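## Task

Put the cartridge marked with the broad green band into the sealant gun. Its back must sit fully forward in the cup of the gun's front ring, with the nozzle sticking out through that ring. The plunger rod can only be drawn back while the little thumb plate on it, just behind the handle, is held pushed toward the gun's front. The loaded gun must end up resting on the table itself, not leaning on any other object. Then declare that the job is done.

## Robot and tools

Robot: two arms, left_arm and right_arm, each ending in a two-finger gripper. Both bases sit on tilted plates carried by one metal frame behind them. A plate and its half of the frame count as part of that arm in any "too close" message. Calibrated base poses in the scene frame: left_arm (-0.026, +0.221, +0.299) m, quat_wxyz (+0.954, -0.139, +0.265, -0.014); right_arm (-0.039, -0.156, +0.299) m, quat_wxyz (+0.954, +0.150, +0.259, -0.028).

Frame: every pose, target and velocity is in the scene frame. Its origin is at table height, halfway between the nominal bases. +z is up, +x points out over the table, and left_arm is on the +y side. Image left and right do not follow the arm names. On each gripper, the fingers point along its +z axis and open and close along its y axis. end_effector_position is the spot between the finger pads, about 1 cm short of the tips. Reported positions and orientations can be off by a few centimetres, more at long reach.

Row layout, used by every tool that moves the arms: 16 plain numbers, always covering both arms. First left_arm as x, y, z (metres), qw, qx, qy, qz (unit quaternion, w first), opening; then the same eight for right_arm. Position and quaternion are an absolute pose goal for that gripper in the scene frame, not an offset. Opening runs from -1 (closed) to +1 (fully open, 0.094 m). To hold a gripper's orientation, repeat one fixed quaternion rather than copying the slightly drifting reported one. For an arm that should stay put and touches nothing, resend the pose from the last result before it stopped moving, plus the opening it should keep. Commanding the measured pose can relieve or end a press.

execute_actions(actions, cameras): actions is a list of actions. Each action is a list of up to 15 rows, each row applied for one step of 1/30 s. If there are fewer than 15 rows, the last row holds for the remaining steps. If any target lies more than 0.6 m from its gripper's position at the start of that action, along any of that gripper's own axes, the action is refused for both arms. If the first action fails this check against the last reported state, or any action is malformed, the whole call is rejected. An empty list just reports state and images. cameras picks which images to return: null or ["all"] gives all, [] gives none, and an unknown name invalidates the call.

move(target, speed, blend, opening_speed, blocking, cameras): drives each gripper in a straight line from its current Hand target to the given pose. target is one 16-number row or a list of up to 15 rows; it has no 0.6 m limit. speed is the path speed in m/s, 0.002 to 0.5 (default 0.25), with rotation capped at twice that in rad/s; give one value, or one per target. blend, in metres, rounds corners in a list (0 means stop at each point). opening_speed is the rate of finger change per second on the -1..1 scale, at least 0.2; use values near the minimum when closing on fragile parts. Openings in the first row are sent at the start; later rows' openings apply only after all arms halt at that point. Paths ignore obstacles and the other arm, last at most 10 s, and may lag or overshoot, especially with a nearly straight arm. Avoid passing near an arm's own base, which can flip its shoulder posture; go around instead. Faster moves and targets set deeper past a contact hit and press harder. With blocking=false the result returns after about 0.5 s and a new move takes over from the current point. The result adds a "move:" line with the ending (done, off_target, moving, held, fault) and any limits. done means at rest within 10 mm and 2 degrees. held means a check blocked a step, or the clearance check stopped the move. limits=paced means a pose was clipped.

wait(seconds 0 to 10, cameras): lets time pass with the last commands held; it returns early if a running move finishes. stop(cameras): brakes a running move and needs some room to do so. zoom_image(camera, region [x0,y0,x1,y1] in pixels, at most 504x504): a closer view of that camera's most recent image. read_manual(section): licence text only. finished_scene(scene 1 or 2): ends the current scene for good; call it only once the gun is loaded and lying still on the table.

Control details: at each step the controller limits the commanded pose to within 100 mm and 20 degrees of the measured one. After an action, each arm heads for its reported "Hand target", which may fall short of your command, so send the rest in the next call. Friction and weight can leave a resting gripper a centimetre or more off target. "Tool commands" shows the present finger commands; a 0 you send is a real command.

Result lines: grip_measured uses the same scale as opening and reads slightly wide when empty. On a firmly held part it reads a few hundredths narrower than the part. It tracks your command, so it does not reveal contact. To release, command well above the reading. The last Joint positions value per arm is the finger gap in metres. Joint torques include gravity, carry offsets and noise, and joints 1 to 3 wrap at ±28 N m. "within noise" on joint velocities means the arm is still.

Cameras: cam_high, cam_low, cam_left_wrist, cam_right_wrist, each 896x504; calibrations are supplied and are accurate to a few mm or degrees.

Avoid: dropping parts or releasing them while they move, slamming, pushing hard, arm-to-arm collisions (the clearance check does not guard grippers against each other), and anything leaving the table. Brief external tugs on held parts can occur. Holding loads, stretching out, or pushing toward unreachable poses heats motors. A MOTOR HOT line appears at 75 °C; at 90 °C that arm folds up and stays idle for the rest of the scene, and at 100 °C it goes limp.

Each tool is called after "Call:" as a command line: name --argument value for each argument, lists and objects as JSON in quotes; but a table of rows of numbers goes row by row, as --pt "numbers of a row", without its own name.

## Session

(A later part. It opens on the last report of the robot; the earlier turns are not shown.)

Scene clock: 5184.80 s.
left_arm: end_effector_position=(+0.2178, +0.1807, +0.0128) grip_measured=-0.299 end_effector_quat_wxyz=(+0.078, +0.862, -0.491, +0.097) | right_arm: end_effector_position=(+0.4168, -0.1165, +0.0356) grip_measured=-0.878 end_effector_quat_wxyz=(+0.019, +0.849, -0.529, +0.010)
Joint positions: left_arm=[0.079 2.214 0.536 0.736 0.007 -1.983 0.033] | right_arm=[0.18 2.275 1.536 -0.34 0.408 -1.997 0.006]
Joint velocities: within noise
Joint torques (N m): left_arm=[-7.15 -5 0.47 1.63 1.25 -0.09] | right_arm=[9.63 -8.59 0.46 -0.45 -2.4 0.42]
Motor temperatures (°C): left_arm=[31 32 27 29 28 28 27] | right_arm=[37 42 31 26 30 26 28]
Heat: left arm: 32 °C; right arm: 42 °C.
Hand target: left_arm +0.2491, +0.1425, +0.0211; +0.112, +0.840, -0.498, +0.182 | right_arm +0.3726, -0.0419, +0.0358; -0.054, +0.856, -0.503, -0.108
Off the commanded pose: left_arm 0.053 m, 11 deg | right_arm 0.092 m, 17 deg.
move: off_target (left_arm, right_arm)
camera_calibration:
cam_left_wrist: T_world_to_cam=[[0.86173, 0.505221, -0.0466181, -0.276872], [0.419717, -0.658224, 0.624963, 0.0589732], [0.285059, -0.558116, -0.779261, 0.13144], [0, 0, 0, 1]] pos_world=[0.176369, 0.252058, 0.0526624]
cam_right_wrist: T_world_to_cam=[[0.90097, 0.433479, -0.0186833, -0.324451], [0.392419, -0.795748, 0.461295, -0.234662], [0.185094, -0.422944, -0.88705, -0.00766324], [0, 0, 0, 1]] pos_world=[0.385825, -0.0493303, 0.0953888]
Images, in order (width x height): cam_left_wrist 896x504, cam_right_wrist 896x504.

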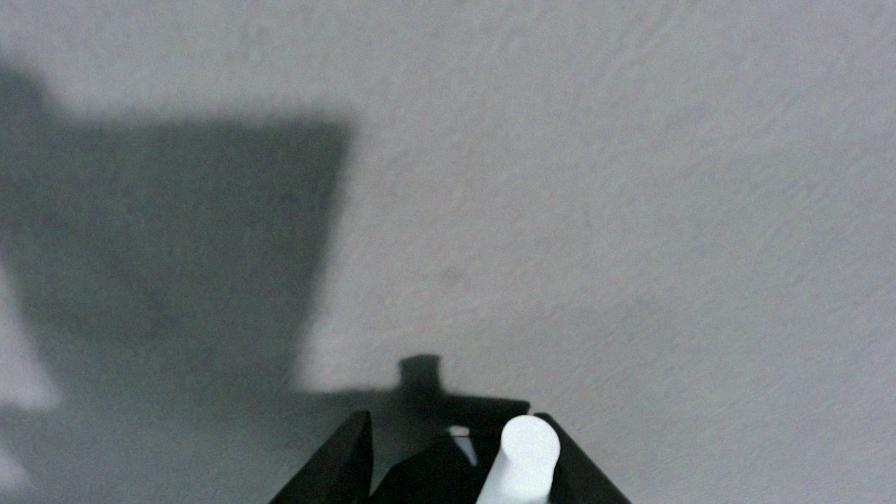

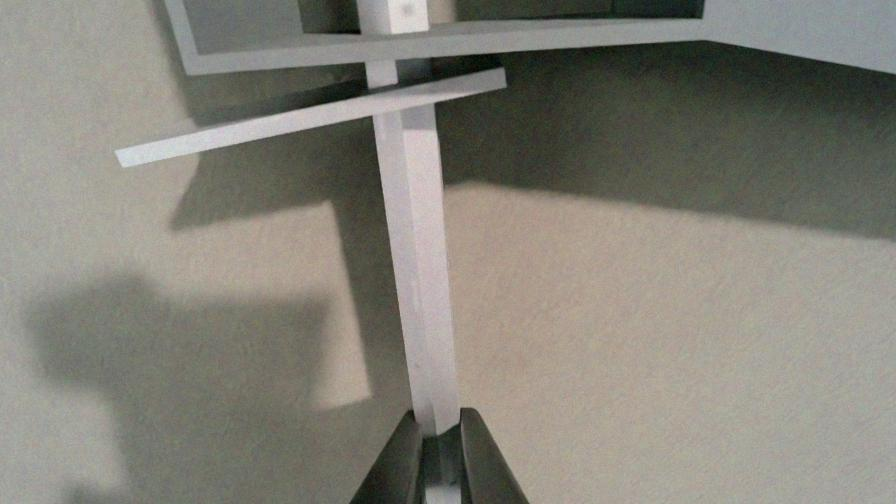

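Call:
move --pt "0.232 0.180 0.016 -0.0662 -0.8542 0.5031 -0.1124 -0.3 0.410 -0.097 0.028 -0.0088 -0.8637 0.5037 -0.0151 -0.87" --pt "0.216 0.210 0.016 -0.0662 -0.8542 0.5031 -0.1124 -0.3 0.418 -0.112 0.028 -0.0088 -0.8637 0.5037 -0.0151 -0.87" --pt "0.200 0.235 0.018 -0.0662 -0.8542 0.5031 -0.1124 -0.3 0.418 -0.112 0.028 -0.0088 -0.8637 0.5037 -0.0151 -0.87" --pt "0.190 0.243 0.12 -0.0662 -0.8542 0.5031 -0.1124 -0.3 0.418 -0.112 0.028 -0.0088 -0.8637 0.5037 -0.0151 -0.87" --speed '[0.04,0.05,0.08,0.12]' --cameras '["cam_left_wrist","cam_right_wrist"]'

Call:
zoom_image --camera "cam_left_wrist" --region '[350, 200, 650, 450]'

Scene clock: 5217.30 s.
left_arm: end_effector_position=(+0.1912, +0.2434, +0.1185) grip_measured=-0.299 end_effector_quat_wxyz=(+0.062, +0.857, -0.499, +0.114) | right_arm: end_effector_position=(+0.4198, -0.1178, +0.0353) grip_measured=-0.866 end_effector_quat_wxyz=(+0.020, +0.862, -0.505, +0.028)
Joint positions: left_arm=[0.306 1.509 0.218 0.381 0.146 -1.778 0.033] | right_arm=[0.185 2.27 1.512 -0.29 0.432 -2.06 0.006]
Joint velocities: within noise
Joint torques (N m): left_arm=[-0.43 -6.13 -0.13 0.43 0.11 0.07] | right_arm=[3.85 -9.5 4.08 0.29 -0.33 -0.03]
Motor temperatures (°C): left_arm=[31 33 27 29 29 28 27] | right_arm=[36 42 31 27 34 26 29]
Heat: left arm: 33 °C; right arm: 42 °C.
Hand target: left_arm +0.1901, +0.2430, +0.1200; +0.066, +0.854, -0.503, +0.113 | right_arm +0.4178, -0.1120, +0.0283; +0.009, +0.864, -0.504, +0.015
Off the commanded pose: left_arm 0.002 m, 1 deg | right_arm 0.010 m, 2 deg.
move: done
camera_calibration:
cam_left_wrist: T_world_to_cam=[[0.869889, 0.493248, 0.00038649, -0.284956], [0.379842, -0.670386, 0.637419, 0.0544882], [0.314664, -0.554337, -0.770517, 0.248804], [0, 0, 0, 1]] pos_world=[0.148893, 0.315003, 0.157086]
cam_right_wrist: T_world_to_cam=[[0.875838, 0.482591, -0.00368708, -0.310823], [0.422477, -0.763001, 0.489227, -0.246573], [0.233284, -0.430041, -0.872149, -0.0306346], [0, 0, 0, 1]] pos_world=[0.383548, -0.0513092, 0.0927663]
Images, in order (width x height): cam_left_wrist 896x504, cam_right_wrist 896x504.

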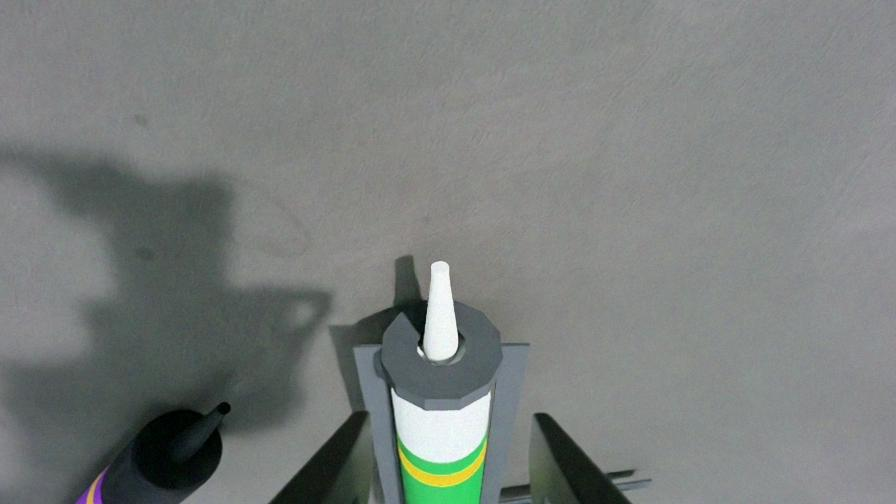

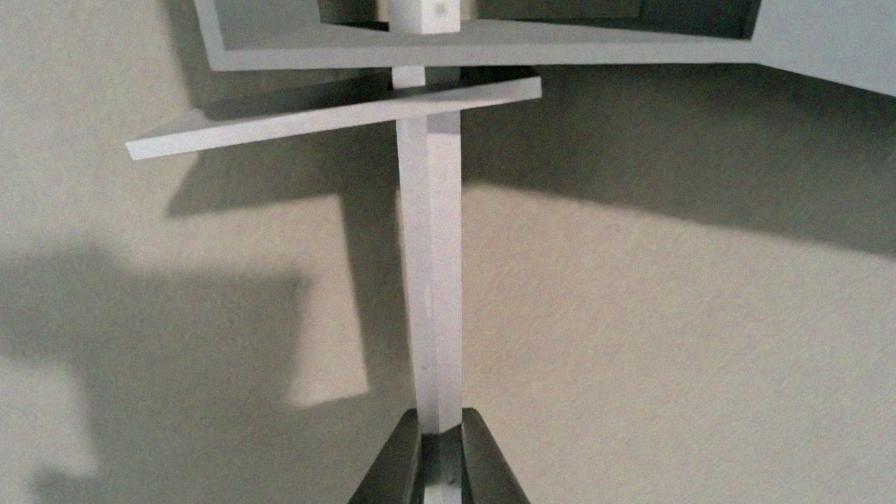

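Scaled by 1.680.

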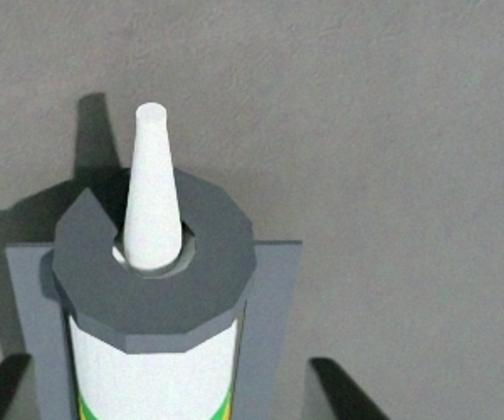

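Call:
move --pt "0.208 0.200 0.08 -0.0662 -0.8542 0.5031 -0.1124 -0.3 0.418 -0.112 0.028 -0.0088 -0.8637 0.5037 -0.0151 -0.9" --pt "0.209 0.198 0.020 -0.0662 -0.8542 0.5031 -0.1124 -0.3 0.418 -0.112 0.028 -0.0088 -0.8637 0.5037 -0.0151 -0.9" --speed 0.1 --cameras '["cam_left_wrist"]'

Call:
zoom_image --camera "cam_left_wrist" --region '[300, 300, 600, 504]'

Scene clock: 5270.97 s.
left_arm: end_effector_position=(+0.2137, +0.1988, +0.0244) grip_measured=-0.299 end_effector_quat_wxyz=(+0.062, +0.856, -0.500, +0.116) | right_arm: end_effector_position=(+0.4200, -0.1180, +0.0353) grip_measured=-0.879 end_effector_quat_wxyz=(+0.020, +0.862, -0.505, +0.028)
Joint positions: left_arm=[0.143 2.174 0.455 0.824 0.047 -1.905 0.033] | right_arm=[0.185 2.27 1.513 -0.29 0.431 -2.06 0.006]
Joint velocities: within noise
Joint torques (N m): left_arm=[-1.43 -4.46 -2.11 0.82 0.14 0.06] | right_arm=[3.88 -9.44 4.12 0.3 -0.33 -0.02]
Motor temperatures (°C): left_arm=[30 32 27 28 27 28 27] | right_arm=[34 44 31 26 30 26 29]
Heat: left arm: 32 °C; right arm: 44 °C.
Hand target: left_arm +0.2089, +0.1980, +0.0202; +0.066, +0.854, -0.503, +0.112 | right_arm +0.4179, -0.1120, +0.0283; +0.009, +0.864, -0.504, +0.015
Off the commanded pose: left_arm 0.006 m, 1 deg | right_arm 0.010 m, 2 deg.
move: done
camera_calibration:
cam_left_wrist: T_world_to_cam=[[0.870458, 0.492235, 0.00280265, -0.28238], [0.376715, -0.669818, 0.639867, 0.0765305], [0.316842, -0.555921, -0.768481, 0.144302], [0, 0, 0, 1]] pos_world=[0.171248, 0.270479, 0.0627157]
Images, in order (width x height): cam_left_wrist 896x504.

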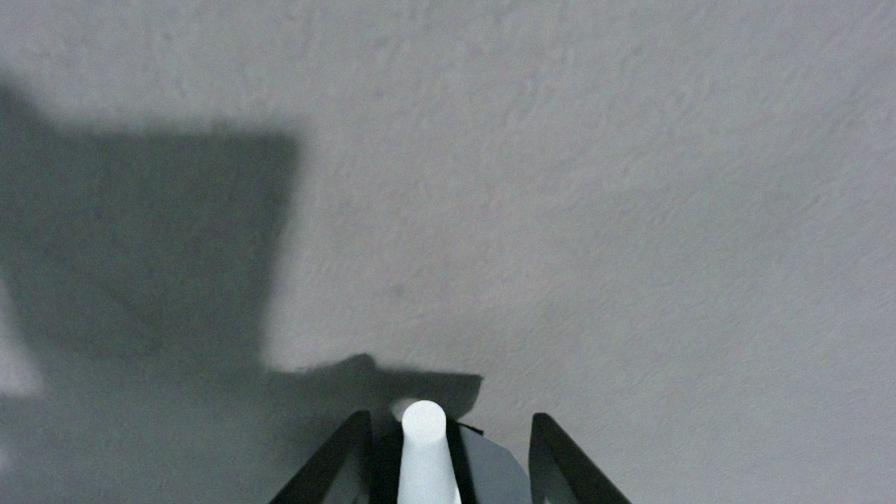

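Scaled by 1.680.

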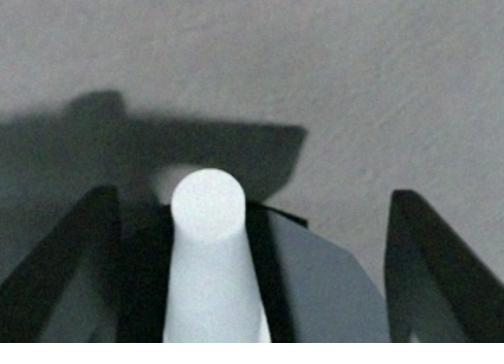

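Call:
move --target '[0.2085, 0.199, 0.020, -0.0662, -0.8542, 0.5031, -0.1124, -0.9, 0.418, -0.112, 0.028, -0.0088, -0.8637, 0.5037, -0.0151, -0.95]' --speed 0.05 --opening_speed 0.6 --cameras '["cam_left_wrist"]'

Call:
move --target '[0.199, 0.216, 0.022, -0.0662, -0.8542, 0.5031, -0.1124, -0.9, 0.418, -0.112, 0.028, -0.0088, -0.8637, 0.5037, -0.0151, -0.95]' --speed 0.03 --cameras '["cam_left_wrist","cam_right_wrist"]'

Scene clock: 5279.30 s.
left_arm: end_effector_position=(+0.2139, +0.1992, +0.0244) grip_measured=-0.838 end_effector_quat_wxyz=(+0.063, +0.855, -0.501, +0.118) | right_arm: end_effector_position=(+0.4188, -0.1184, +0.0352) grip_measured=-0.879 end_effector_quat_wxyz=(+0.022, +0.863, -0.505, +0.026)
Joint positions: left_arm=[0.147 2.174 0.455 0.825 0.053 -1.899 0.008] | right_arm=[0.184 2.27 1.513 -0.295 0.431 -2.06 0.006]
Joint velocities: within noise
Joint torques (N m): left_arm=[-1.28 -4.59 -2.17 0.83 0.09 0.08] | right_arm=[3.92 -9.37 4.08 0.35 -0.35 -0.06]
Motor temperatures (°C): left_arm=[30 32 27 28 27 28 27] | right_arm=[34 44 31 26 30 26 29]
Heat: left arm: 32 °C; right arm: 44 °C.
Hand target: left_arm +0.2084, +0.1990, +0.0202; +0.066, +0.854, -0.503, +0.112 | right_arm +0.4178, -0.1120, +0.0283; +0.009, +0.864, -0.504, +0.015
Off the commanded pose: left_arm 0.007 m, 1 deg | right_arm 0.010 m, 2 deg.
move: done
camera_calibration:
cam_left_wrist: T_world_to_cam=[[0.872139, 0.489242, 0.00387702, -0.282561], [0.372695, -0.66947, 0.64258, 0.0774062], [0.316973, -0.558974, -0.766209, 0.144951], [0, 0, 0, 1]] pos_world=[0.171638, 0.271086, 0.0624189]
Images, in order (width x height): cam_left_wrist 896x504.

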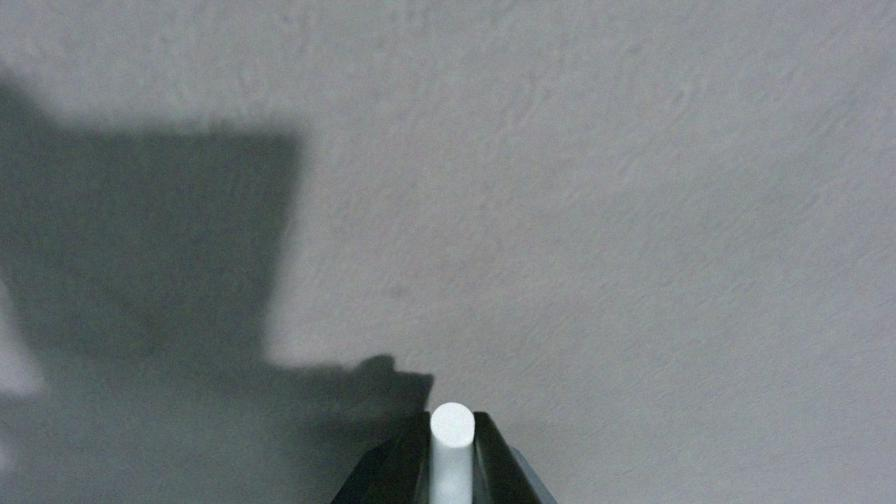

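Scene clock: 5280.37 s.
left_arm: end_effector_position=(+0.2140, +0.2062, +0.0253) grip_measured=-0.842 end_effector_quat_wxyz=(+0.075, +0.849, -0.504, +0.140) | right_arm: end_effector_position=(+0.4187, -0.1143, +0.0349) grip_measured=-0.879 end_effector_quat_wxyz=(+0.012, +0.863, -0.505, +0.020)
Joint positions: left_arm=[0.211 2.174 0.447 0.842 0.142 -1.839 0.007] | right_arm=[0.184 2.27 1.513 -0.295 0.408 -2.06 0.006]
Joint velocities: within noise
Joint torques (N m): left_arm=[-0.02 -5.56 -4.48 0.82 -0.21 0.04] | right_arm=[3.92 -9.46 4.08 0.33 -0.12 -0.04]
Motor temperatures (°C): left_arm=[30 32 27 28 27 28 27] | right_arm=[34 44 31 26 30 26 29]
Heat: left arm: 32 °C; right arm: 44 °C.
Hand target: left_arm +0.1992, +0.2156, +0.0225; +0.067, +0.854, -0.503, +0.112 | right_arm +0.4179, -0.1119, +0.0282; +0.009, +0.864, -0.504, +0.015
Off the commanded pose: left_arm 0.018 m, 3 deg | right_arm 0.007 m, 1 deg.
move: off_target (left_arm)
camera_calibration:
cam_left_wrist: T_world_to_cam=[[0.877541, 0.47945, 0.00712446, -0.28527], [0.347202, -0.645595, 0.68019, 0.0810863], [0.330716, -0.59442, -0.733002, 0.153065], [0, 0, 0, 1]] pos_world=[0.171561, 0.280106, 0.0590755]
cam_right_wrist: T_world_to_cam=[[0.875046, 0.484033, 0.00268213, -0.311261], [0.426214, -0.773122, 0.469707, -0.245265], [0.229427, -0.409872, -0.882818, -0.024889], [0, 0, 0, 1]] pos_world=[0.382613, -0.0491599, 0.0940648]
Images, in order (width x height): cam_left_wrist 896x504, cam_right_wrist 896x504.

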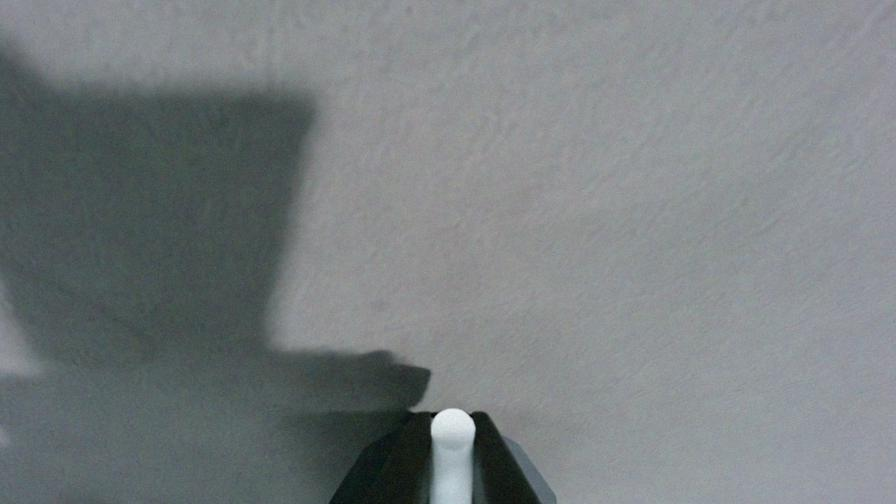

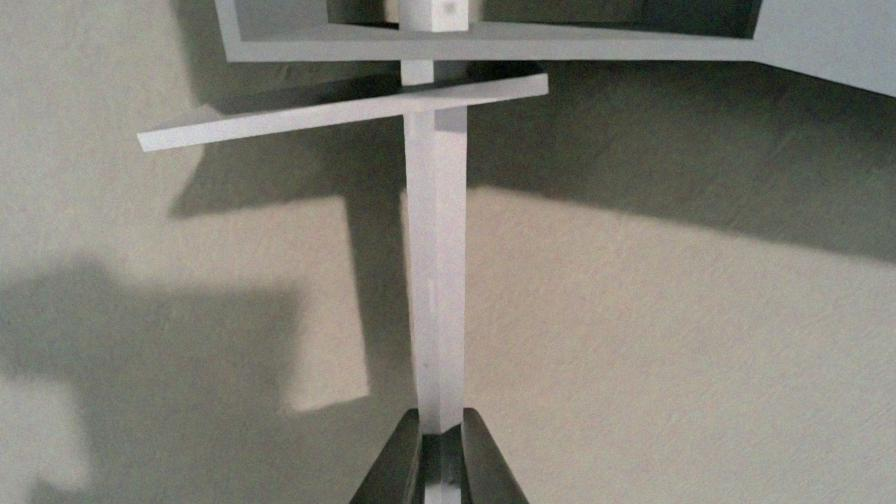

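Call:
move --pt "0.190 0.232 0.022 -0.0662 -0.8542 0.5031 -0.1124 -0.95 0.424 -0.123 0.028 -0.0088 -0.8637 0.5037 -0.0151 -0.95" --pt "0.190 0.232 0.037 -0.0662 -0.8542 0.5031 -0.1124 -0.95 0.424 -0.123 0.028 -0.0088 -0.8637 0.5037 -0.0151 -0.95" --pt "0.190 0.232 0.010 -0.0662 -0.8542 0.5031 -0.1124 -0.95 0.424 -0.123 0.028 -0.0088 -0.8637 0.5037 -0.0151 -0.95" --speed 0.04 --cameras '["cam_left_wrist","cam_right_wrist"]'

Scene clock: 5289.83 s.
left_arm: end_effector_position=(+0.2017, +0.2188, +0.0246) grip_measured=-0.843 end_effector_quat_wxyz=(+0.084, +0.848, -0.501, +0.152) | right_arm: end_effector_position=(+0.4148, -0.1055, +0.0353) grip_measured=-0.879 end_effector_quat_wxyz=(-0.007, +0.868, -0.496, -0.010)
Joint positions: left_arm=[0.301 2.198 0.422 0.882 0.229 -1.774 0.007] | right_arm=[0.179 2.275 1.535 -0.345 0.343 -2.071 0.006]
Joint velocities: within noise
Joint torques (N m): left_arm=[0.08 -2.93 -1.52 0.65 -0.52 0.1] | right_arm=[2.5 -10.13 4.03 0.58 0.42 -0.13]
Motor temperatures (°C): left_arm=[30 32 27 28 27 28 27] | right_arm=[34 44 31 27 30 26 29]
Heat: left arm: 32 °C; right arm: 44 °C.
Hand target: left_arm +0.1896, +0.2318, +0.0121; +0.067, +0.854, -0.503, +0.113 | right_arm +0.4233, -0.1231, +0.0289; +0.009, +0.864, -0.504, +0.014
Off the commanded pose: left_arm 0.023 m, 5 deg | right_arm 0.021 m, 4 deg.
move: off_target (left_arm, right_arm)
camera_calibration:
cam_left_wrist: T_world_to_cam=[[0.875856, 0.482568, 0.00222899, -0.28081], [0.341988, -0.623951, 0.702659, 0.0897638], [0.340471, -0.614665, -0.711523, 0.166068], [0, 0, 0, 1]] pos_world=[0.15871, 0.293595, 0.055714]
cam_right_wrist: T_world_to_cam=[[0.865863, 0.500263, 0.00420242, -0.306663], [0.455693, -0.792131, 0.406045, -0.248918], [0.206458, -0.349665, -0.913843, -0.0031001], [0, 0, 0, 1]] pos_world=[0.379598, -0.0448476, 0.0995277]
Images, in order (width x height): cam_left_wrist 896x504, cam_right_wrist 896x504.

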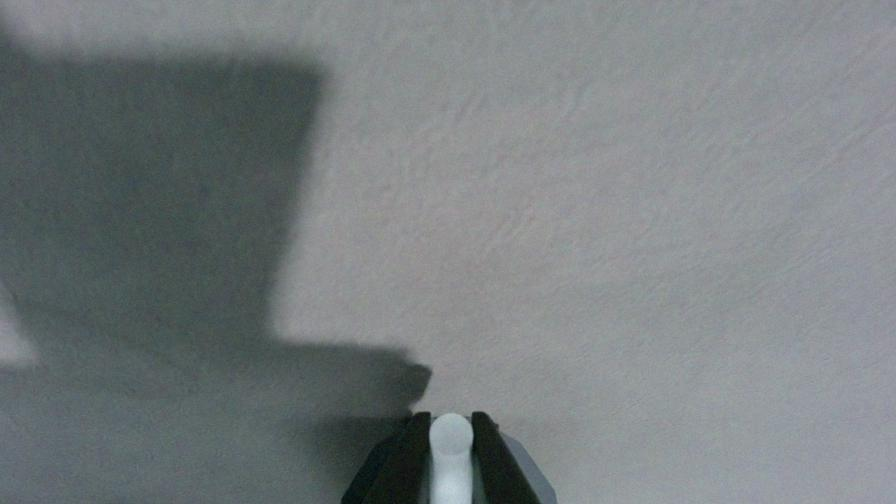

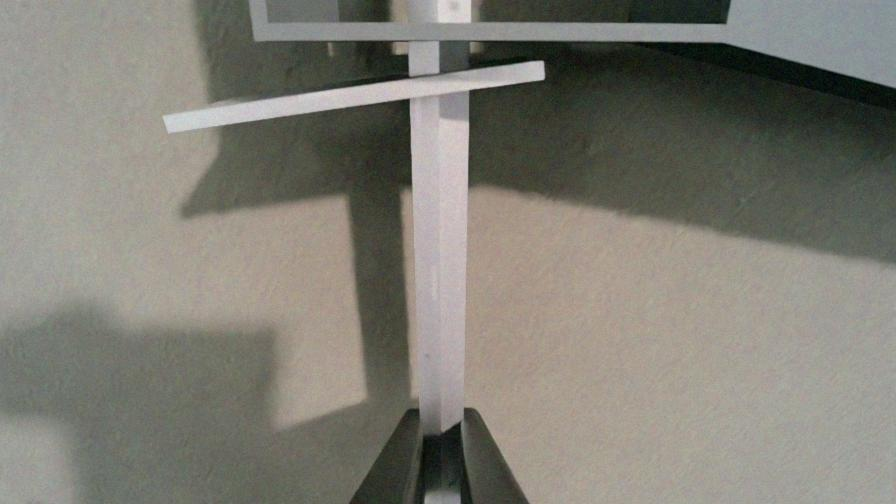

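Call:
move --pt "0.180 0.250 0.022 -0.0662 -0.8542 0.5031 -0.1124 -0.95 0.438 -0.150 0.028 -0.0088 -0.8637 0.5037 -0.0151 -0.95" --pt "0.180 0.250 0.040 -0.0662 -0.8542 0.5031 -0.1124 -0.95 0.438 -0.150 0.028 -0.0088 -0.8637 0.5037 -0.0151 -0.95" --pt "0.180 0.250 0.010 -0.0662 -0.8542 0.5031 -0.1124 -0.95 0.438 -0.150 0.028 -0.0088 -0.8637 0.5037 -0.0151 -0.95" --speed 0.04 --cameras '["cam_left_wrist","cam_right_wrist"]'

Scene clock: 5301.97 s.
left_arm: end_effector_position=(+0.1999, +0.2261, +0.0258) grip_measured=-0.847 end_effector_quat_wxyz=(+0.095, +0.840, -0.506, +0.174) | right_arm: end_effector_position=(+0.4093, -0.1060, +0.0348) grip_measured=-0.879 end_effector_quat_wxyz=(-0.026, +0.865, -0.498, -0.057)
Joint positions: left_arm=[0.37 2.204 0.423 0.882 0.322 -1.703 0.007] | right_arm=[0.147 2.284 1.585 -0.44 0.247 -2.076 0.006]
Joint velocities: within noise
Joint torques (N m): left_arm=[2.07 -3.95 -2.81 0.57 -0.88 0.11] | right_arm=[1.01 -11.33 5.86 0.72 1.2 -0.19]
Motor temperatures (°C): left_arm=[30 32 27 28 28 28 28] | right_arm=[33 43 31 27 30 26 30]
Heat: left arm: 32 °C; right arm: 43 °C.
Hand target: left_arm +0.1797, +0.2490, +0.0135; +0.068, +0.854, -0.504, +0.114 | right_arm +0.4349, -0.1501, +0.0323; +0.017, +0.855, -0.518, +0.010
Off the commanded pose: left_arm 0.035 m, 8 deg | right_arm 0.053 m, 9 deg.
joint sent to its limit (right arm) — joint 6 (wrist roll), lower limit. The joint targets are off in position, not in orientation.
move: off_target (left_arm, right_arm)
camera_calibration:
cam_left_wrist: T_world_to_cam=[[0.883073, 0.469132, 0.0099027, -0.281357], [0.310446, -0.599934, 0.737362, 0.0941065], [0.351861, -0.64807, -0.675425, 0.176327], [0, 0, 0, 1]] pos_world=[0.157201, 0.302723, 0.0524913]
cam_right_wrist: T_world_to_cam=[[0.86871, 0.4952, -0.010973, -0.302827], [0.473418, -0.823576, 0.312406, -0.253956], [0.145667, -0.276585, -0.949885, 0.0312694], [0, 0, 0, 1]] pos_world=[0.378741, -0.0505434, 0.105717]
Images, in order (width x height): cam_left_wrist 896x504, cam_right_wrist 896x504.

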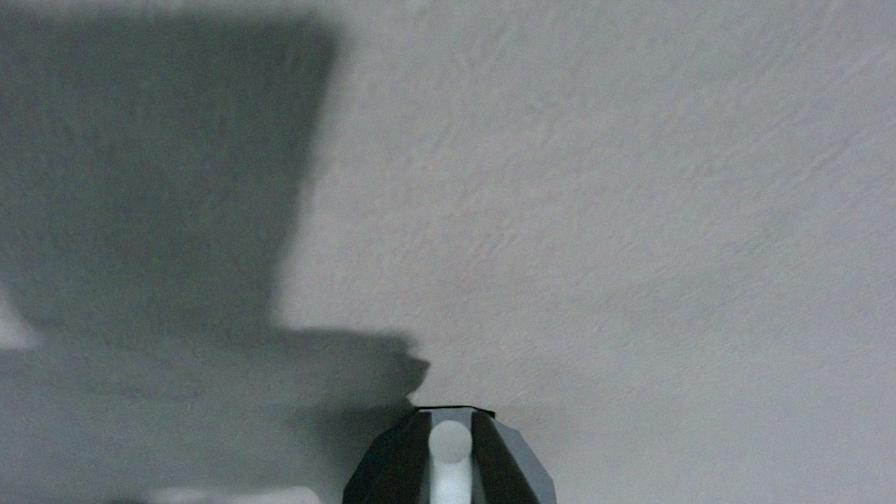

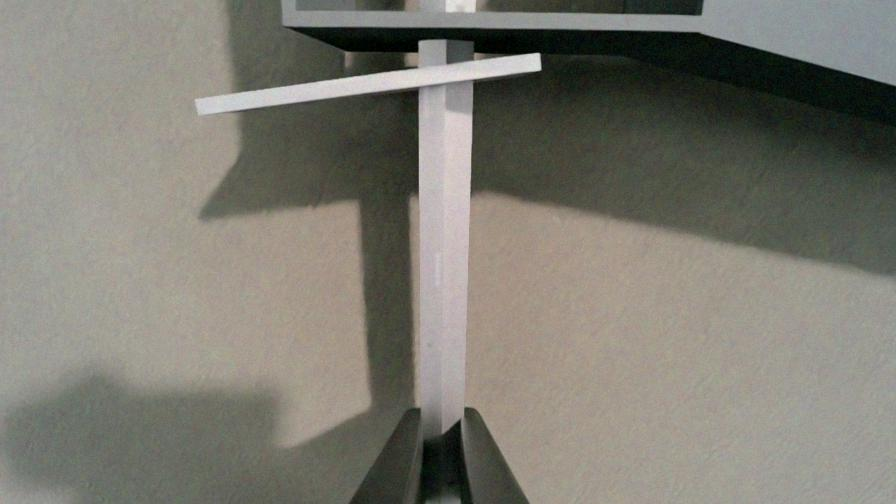

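Call:
move --pt "0.196 0.230 0.024 -0.0662 -0.8542 0.5031 -0.1124 -0.3 0.414 -0.105 0.028 -0.0088 -0.8637 0.5037 -0.0151 -0.95" --pt "0.180 0.255 0.03 -0.0662 -0.8542 0.5031 -0.1124 -0.3 0.414 -0.105 0.028 -0.0088 -0.8637 0.5037 -0.0151 -0.2" --pt "0.175 0.255 0.12 -0.0662 -0.8542 0.5031 -0.1124 -0.3 0.414 -0.105 0.028 -0.0088 -0.8637 0.5037 -0.0151 -0.2" --speed '[0.04,0.08,0.12]' --cameras '["cam_left_wrist","cam_right_wrist"]'

Call:
zoom_image --camera "cam_left_wrist" --region '[350, 200, 600, 408]'

Scene clock: 5317.47 s.
left_arm: end_effector_position=(+0.1746, +0.2560, +0.1188) grip_measured=-0.302 end_effector_quat_wxyz=(+0.063, +0.856, -0.501, +0.114) | right_arm: end_effector_position=(+0.4215, -0.1121, +0.0311) grip_measured=-0.202 end_effector_quat_wxyz=(+0.007, +0.861, -0.508, +0.022)
Joint positions: left_arm=[0.412 1.503 0.179 0.396 0.211 -1.688 0.033] | right_arm=[0.183 2.284 1.524 -0.283 0.401 -2.056 0.037]
Joint velocities: within noise
Joint torques (N m): left_arm=[-0.92 -5.79 -0.05 0.38 0.07 0] | right_arm=[5.19 -10.26 1.88 0.32 0.04 0.08]
Motor temperatures (°C): left_arm=[30 32 27 28 28 28 28] | right_arm=[33 42 31 27 31 26 30]
Heat: left arm: 32 °C; right arm: 42 °C.
Hand target: left_arm +0.1750, +0.2551, +0.1200; +0.066, +0.854, -0.503, +0.113 | right_arm +0.4138, -0.1051, +0.0280; +0.009, +0.864, -0.504, +0.015
Off the commanded pose: left_arm 0.002 m, 1 deg | right_arm 0.011 m, 1 deg.
move: off_target (right_arm)
camera_calibration:
cam_left_wrist: T_world_to_cam=[[0.872049, 0.489418, -0.000587692, -0.275985], [0.377139, -0.671224, 0.638142, 0.0696418], [0.311924, -0.556712, -0.769919, 0.262256], [0, 0, 0, 1]] pos_world=[0.132604, 0.327818, 0.157313]
cam_right_wrist: T_world_to_cam=[[0.878814, 0.476972, 0.0135669, -0.317473], [0.416009, -0.779798, 0.467815, -0.239381], [0.233714, -0.405478, -0.883722, -0.0292795], [0, 0, 0, 1]] pos_world=[0.385427, -0.0471156, 0.0904181]
Images, in order (width x height): cam_left_wrist 896x504, cam_right_wrist 896x504.

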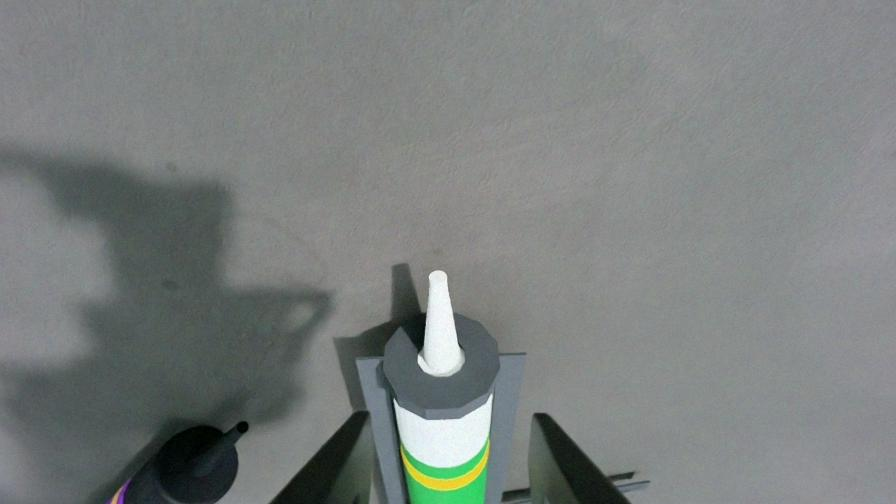

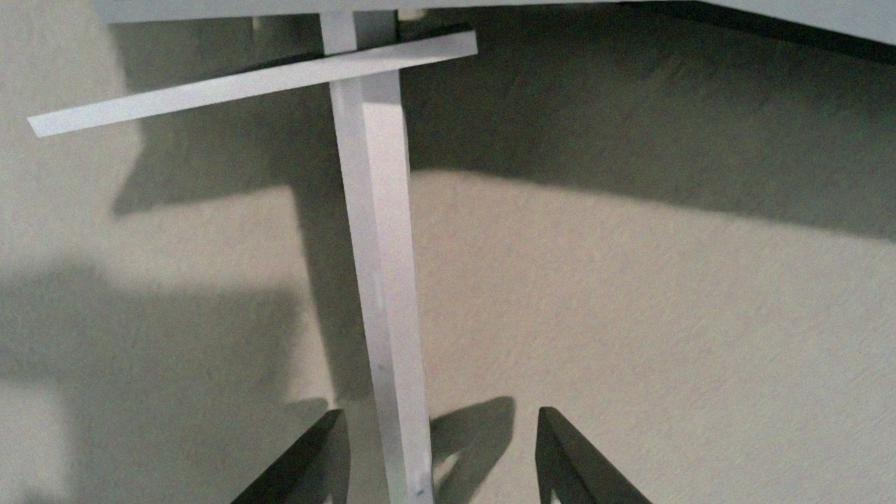

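Scaled by 2.016.

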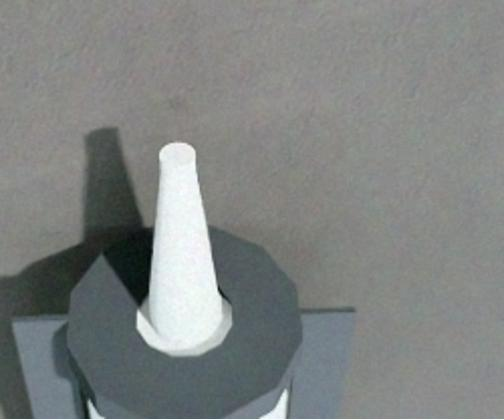

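Call:
move --pt "0.22 0.20 0.16 0 -0.259 0.966 0 -0.3 0.39 -0.16 0.16 -0.0088 -0.8637 0.5037 -0.0151 0.4" --pt "0.27 0.11 0.13 0 -0.259 0.966 0 -0.3 0.38 -0.2 0.17 -0.0088 -0.8637 0.5037 -0.0151 0.4" --speed 0.18 --cameras '["cam_left_wrist","cam_high"]'

Call:
zoom_image --camera "cam_left_wrist" --region '[90, 150, 390, 400]'

Scene clock: 5329.77 s.
left_arm: end_effector_position=(+0.2769, +0.1116, +0.1337) grip_measured=-0.302 end_effector_quat_wxyz=(+0.009, -0.265, +0.964, -0.011) | right_arm: end_effector_position=(+0.3832, -0.1985, +0.1621) grip_measured=+0.398 end_effector_quat_wxyz=(+0.026, +0.852, -0.523, +0.016)
Joint positions: left_arm=[-0.434 1.792 0.775 -0.129 -0.469 -0.89 0.033] | right_arm=[0.101 1.752 1.233 -0.528 0.389 -2.086 0.066]
Joint velocities: within noise
Joint torques (N m): left_arm=[-4.71 -5.15 3.08 0.35 -0.09 -0.13] | right_arm=[2.35 -12.12 2.63 0.09 -0.09 -0.04]
Motor temperatures (°C): left_arm=[30 32 27 28 27 28 27] | right_arm=[33 42 31 27 30 26 29]
Heat: left arm: 32 °C; right arm: 42 °C.
Hand target: left_arm +0.2700, +0.1102, +0.1302; +0.000, -0.259, +0.966, +0.000 | right_arm +0.3800, -0.1995, +0.1698; +0.021, +0.853, -0.521, +0.013
Off the commanded pose: left_arm 0.008 m, 2 deg | right_arm 0.009 m, 3 deg.
joint sent to its limit (right arm) — joint 6 (wrist roll), lower limit. The joint targets are off in orientation, not in position.
move: off_target (right_arm)
camera_calibration:
cam_left_wrist: T_world_to_cam=[[0.512142, -0.858695, 0.0187852, -0.0470052], [-0.78893, -0.461662, 0.405534, 0.255228], [-0.339558, -0.222512, -0.913887, 0.323718], [0, 0, 0, 1]] pos_world=[0.335352, 0.149497, 0.193221]
Images, in order (width x height): cam_high 896x504, cam_left_wrist 896x504.

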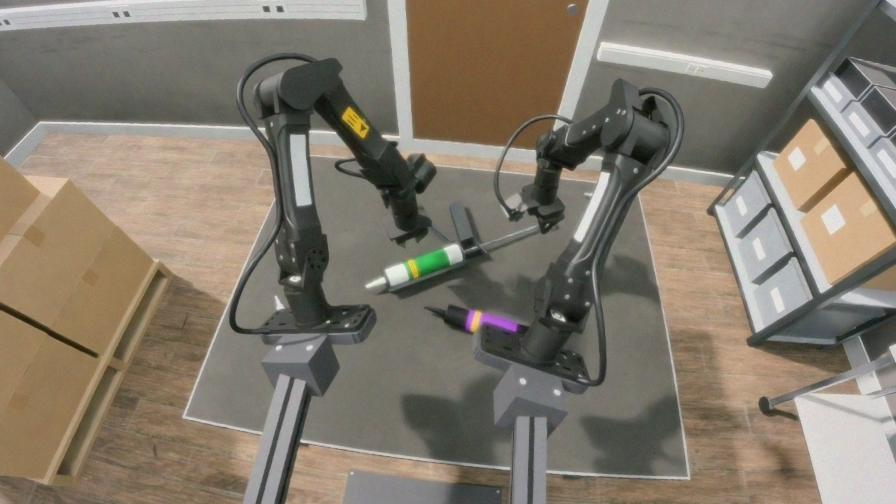

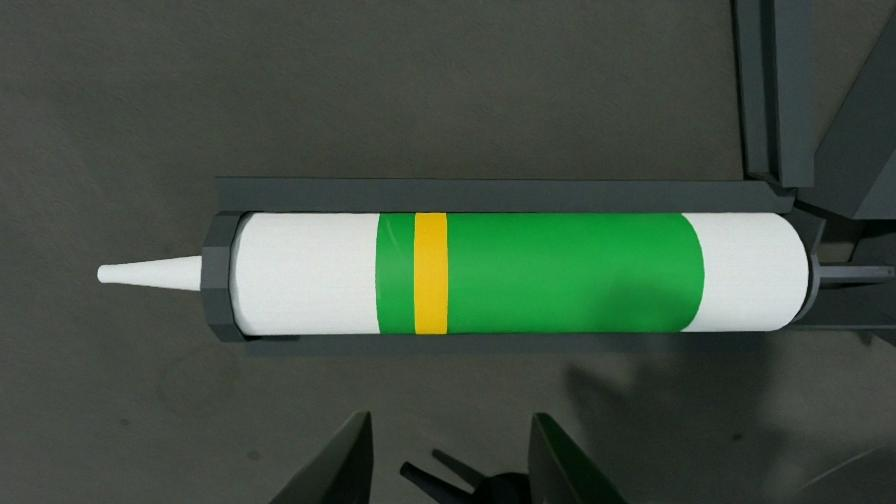

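Scaled by 1.680.

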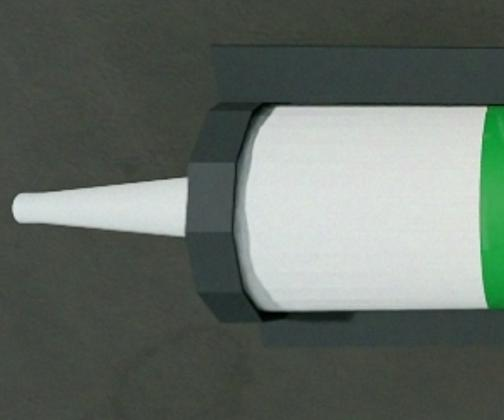

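Call:
move --pt "0.22 0.20 0.16 0 -0.259 0.966 0 -0.3 0.38 -0.2 0.17 -0.0088 -0.8637 0.5037 -0.0151 0.4" --pt "0.255 0.205 0.09 -0.3697 -0.2391 0.8924 -0.0990 -0.3 0.38 -0.2 0.17 -0.0088 -0.8637 0.5037 -0.0151 0.4" --speed 0.18 --cameras '["cam_left_wrist","cam_high"]'

Call:
zoom_image --camera "cam_left_wrist" --region '[250, 100, 550, 350]'

Scene clock: 5350.50 s.
left_arm: end_effector_position=(+0.2621, +0.2080, +0.0953) grip_measured=-0.302 end_effector_quat_wxyz=(-0.354, -0.244, +0.897, -0.096) | right_arm: end_effector_position=(+0.3830, -0.1985, +0.1621) grip_measured=+0.398 end_effector_quat_wxyz=(+0.027, +0.852, -0.523, +0.015)
Joint positions: left_arm=[0.128 2.128 1.389 -0.95 0.093 -0.413 0.033] | right_arm=[0.101 1.752 1.233 -0.529 0.388 -2.086 0.066]
Joint velocities: within noise
Joint torques (N m): left_arm=[-2.32 -7.65 2.71 -1.02 0.19 0.07] | right_arm=[2.41 -12.22 2.74 0.11 -0.1 -0.07]
Motor temperatures (°C): left_arm=[30 32 27 28 27 28 27] | right_arm=[33 42 31 27 30 26 28]
Heat: left arm: 32 °C; right arm: 42 °C.
Hand target: left_arm +0.2550, +0.2050, +0.0903; -0.369, -0.239, +0.892, -0.099 | right_arm +0.3800, -0.1995, +0.1698; +0.021, +0.853, -0.521, +0.013
Off the commanded pose: left_arm 0.009 m, 2 deg | right_arm 0.009 m, 3 deg.
joint sent to its limit (right arm) — joint 6 (wrist roll), lower limit. The joint targets are off in orientation, not in position.
move: off_target (right_arm)
camera_calibration:
cam_left_wrist: T_world_to_cam=[[0.502979, -0.864278, -0.00594695, 0.0499682], [-0.324661, -0.195309, 0.925446, 0.0770462], [-0.801004, -0.463549, -0.378834, 0.425159], [0, 0, 0, 1]] pos_world=[0.340435, 0.255316, 0.0900596]
Images, in order (width x height): cam_high 896x504, cam_left_wrist 896x504.

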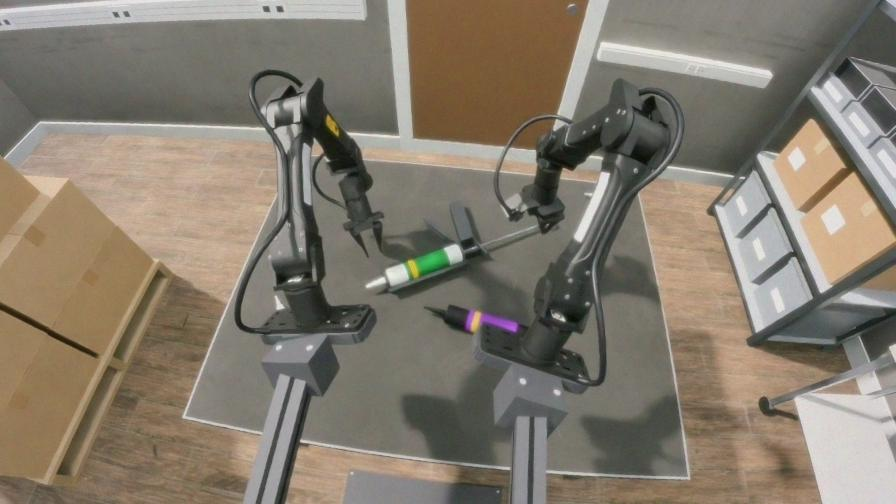

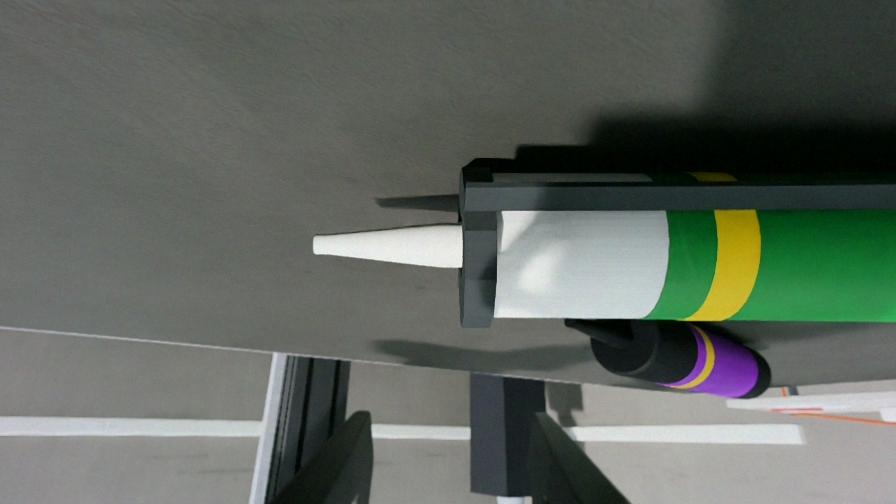

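Scaled by 1.680.

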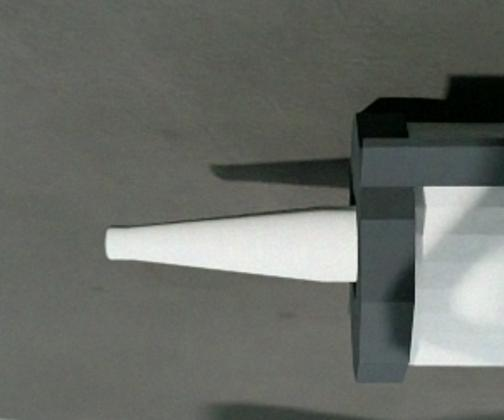

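Call:
move --pt "0.22 0.20 0.16 0 -0.259 0.966 0 -0.3 0.37 -0.12 0.14 -0.0084 -0.8766 0.4809 -0.0153 0.4" --pt "0.165 0.240 0.14 -0.0643 -0.8629 0.4882 -0.1136 -0.3 0.297 0.080 0.12 -0.0084 -0.8766 0.4809 -0.0153 0.4" --speed 0.18 --cameras '["cam_left_wrist","cam_right_wrist"]'

Scene clock: 5384.53 s.
left_arm: end_effector_position=(+0.1691, +0.2411, +0.1412) grip_measured=-0.302 end_effector_quat_wxyz=(+0.059, +0.859, -0.494, +0.117) | right_arm: end_effector_position=(+0.3031, +0.0706, +0.1201) grip_measured=+0.398 end_effector_quat_wxyz=(+0.006, +0.871, -0.491, +0.017)
Joint positions: left_arm=[0.32 1.295 0.113 0.278 0.153 -1.778 0.033] | right_arm=[0.723 2.258 1.326 -0.4 0.602 -1.52 0.066]
Joint velocities: within noise
Joint torques (N m): left_arm=[-0.02 -2.77 -0.28 0.79 0.12 -0.17] | right_arm=[7.9 -7.61 4.37 0.07 0.06 0.06]
Motor temperatures (°C): left_arm=[30 33 27 29 27 28 27] | right_arm=[33 40 31 27 29 26 28]
Heat: left arm: 33 °C; right arm: 40 °C.
Hand target: left_arm +0.1650, +0.2400, +0.1401; +0.064, +0.863, -0.488, +0.114 | right_arm +0.2970, +0.0798, +0.1202; +0.008, +0.877, -0.481, +0.016
Off the commanded pose: left_arm 0.004 m, 1 deg | right_arm 0.011 m, 1 deg.
move: off_target (right_arm)
camera_calibration:
cam_left_wrist: T_world_to_cam=[[0.864137, 0.50322, 0.00599104, -0.266787], [0.38411, -0.667198, 0.638205, 0.0453238], [0.325155, -0.549196, -0.769843, 0.268823], [0, 0, 0, 1]] pos_world=[0.125722, 0.312129, 0.179624]
cam_right_wrist: T_world_to_cam=[[0.859725, 0.51068, 0.00892347, -0.297858], [0.449788, -0.765261, 0.460507, -0.0996361], [0.242001, -0.391896, -0.887611, 0.148044], [0, 0, 0, 1]] pos_world=[0.265064, 0.13388, 0.179946]
Images, in order (width x height): cam_left_wrist 896x504, cam_right_wrist 896x504.

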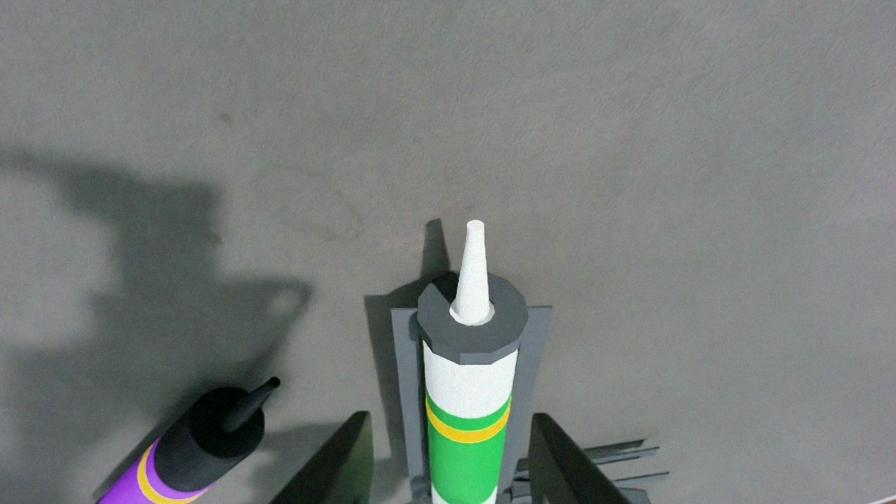

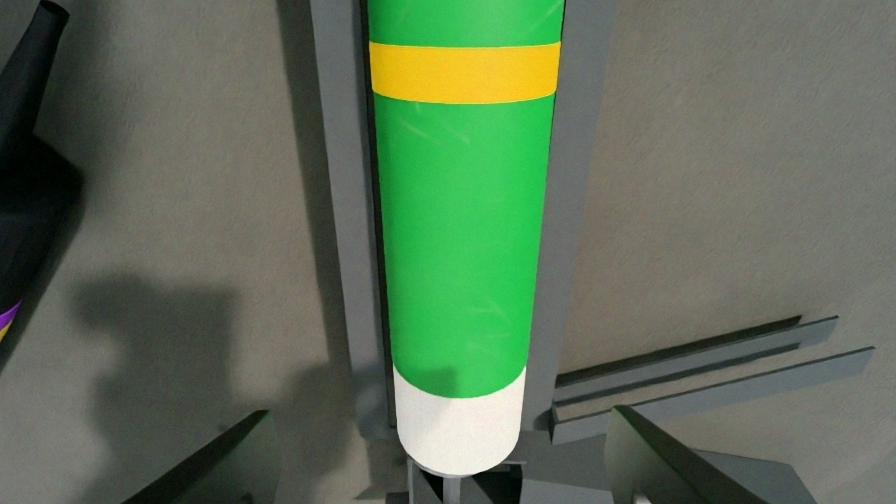

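Call:
move --pt "0.188 0.217 0.10 -0.0643 -0.8629 0.4882 -0.1136 -0.3 0.304 0.076 0.08 -0.0084 -0.8766 0.4809 -0.0153 0.4" --pt "0.188 0.217 0.016 -0.0643 -0.8629 0.4882 -0.1136 -0.3 0.304 0.074 0.044 -0.0084 -0.8766 0.4809 -0.0153 0.4" --speed 0.1 --cameras '["cam_left_wrist","cam_right_wrist"]'

Scene clock: 5411.00 s.
left_arm: end_effector_position=(+0.1924, +0.2179, +0.0201) grip_measured=-0.302 end_effector_quat_wxyz=(+0.060, +0.865, -0.485, +0.117) | right_arm: end_effector_position=(+0.3072, +0.0697, +0.0506) grip_measured=+0.398 end_effector_quat_wxyz=(+0.010, +0.875, -0.484, +0.023)
Joint positions: left_arm=[0.243 2.234 0.406 0.933 0.107 -1.86 0.033] | right_arm=[0.632 2.445 1.392 -0.22 0.591 -1.643 0.066]
Joint velocities: within noise
Joint torques (N m): left_arm=[-0.85 -4.12 -2.91 0.86 0.12 0.11] | right_arm=[6.04 -7.91 3.52 0.33 -0.13 -0.1]
Motor temperatures (°C): left_arm=[30 32 27 28 27 28 27] | right_arm=[35 40 31 26 29 26 28]
Heat: left arm: 32 °C; right arm: 40 °C.
Hand target: left_arm +0.1880, +0.2170, +0.0162; +0.064, +0.863, -0.488, +0.114 | right_arm +0.3039, +0.0738, +0.0442; +0.008, +0.877, -0.481, +0.015
Off the commanded pose: left_arm 0.006 m, 1 deg | right_arm 0.009 m, 1 deg.
move: done
camera_calibration:
cam_left_wrist: T_world_to_cam=[[0.853304, 0.521411, 0.00175807, -0.276301], [0.399933, -0.656657, 0.639417, 0.0927758], [0.334554, -0.544914, -0.768858, 0.152507], [0, 0, 0, 1]] pos_world=[0.147642, 0.288092, 0.0584196]
cam_right_wrist: T_world_to_cam=[[0.850906, 0.525264, 0.00752644, -0.298543], [0.459826, -0.751675, 0.472805, -0.0748357], [0.254005, -0.398852, -0.881135, 0.081543], [0, 0, 0, 1]] pos_world=[0.267731, 0.133085, 0.10948]
Images, in order (width x height): cam_left_wrist 896x504, cam_right_wrist 896x504.

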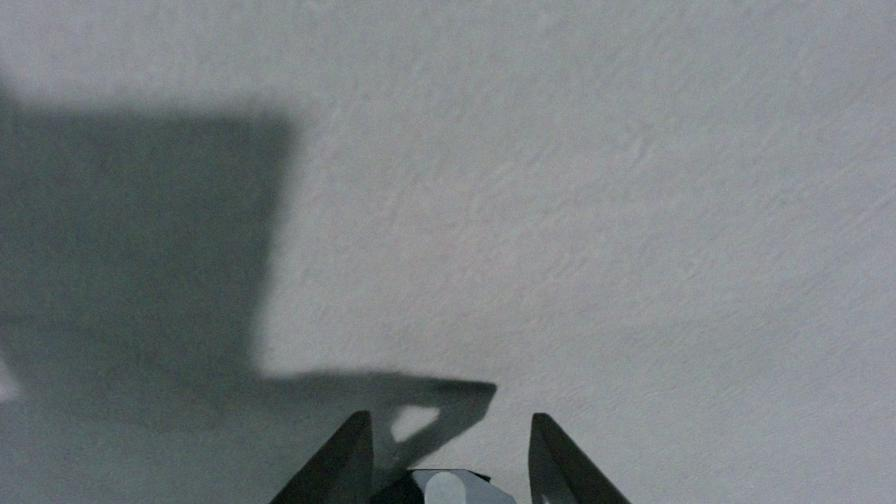

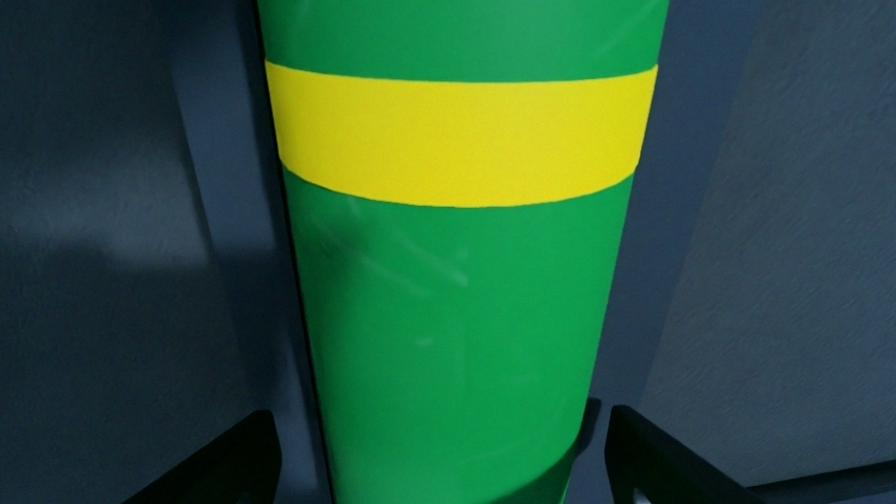

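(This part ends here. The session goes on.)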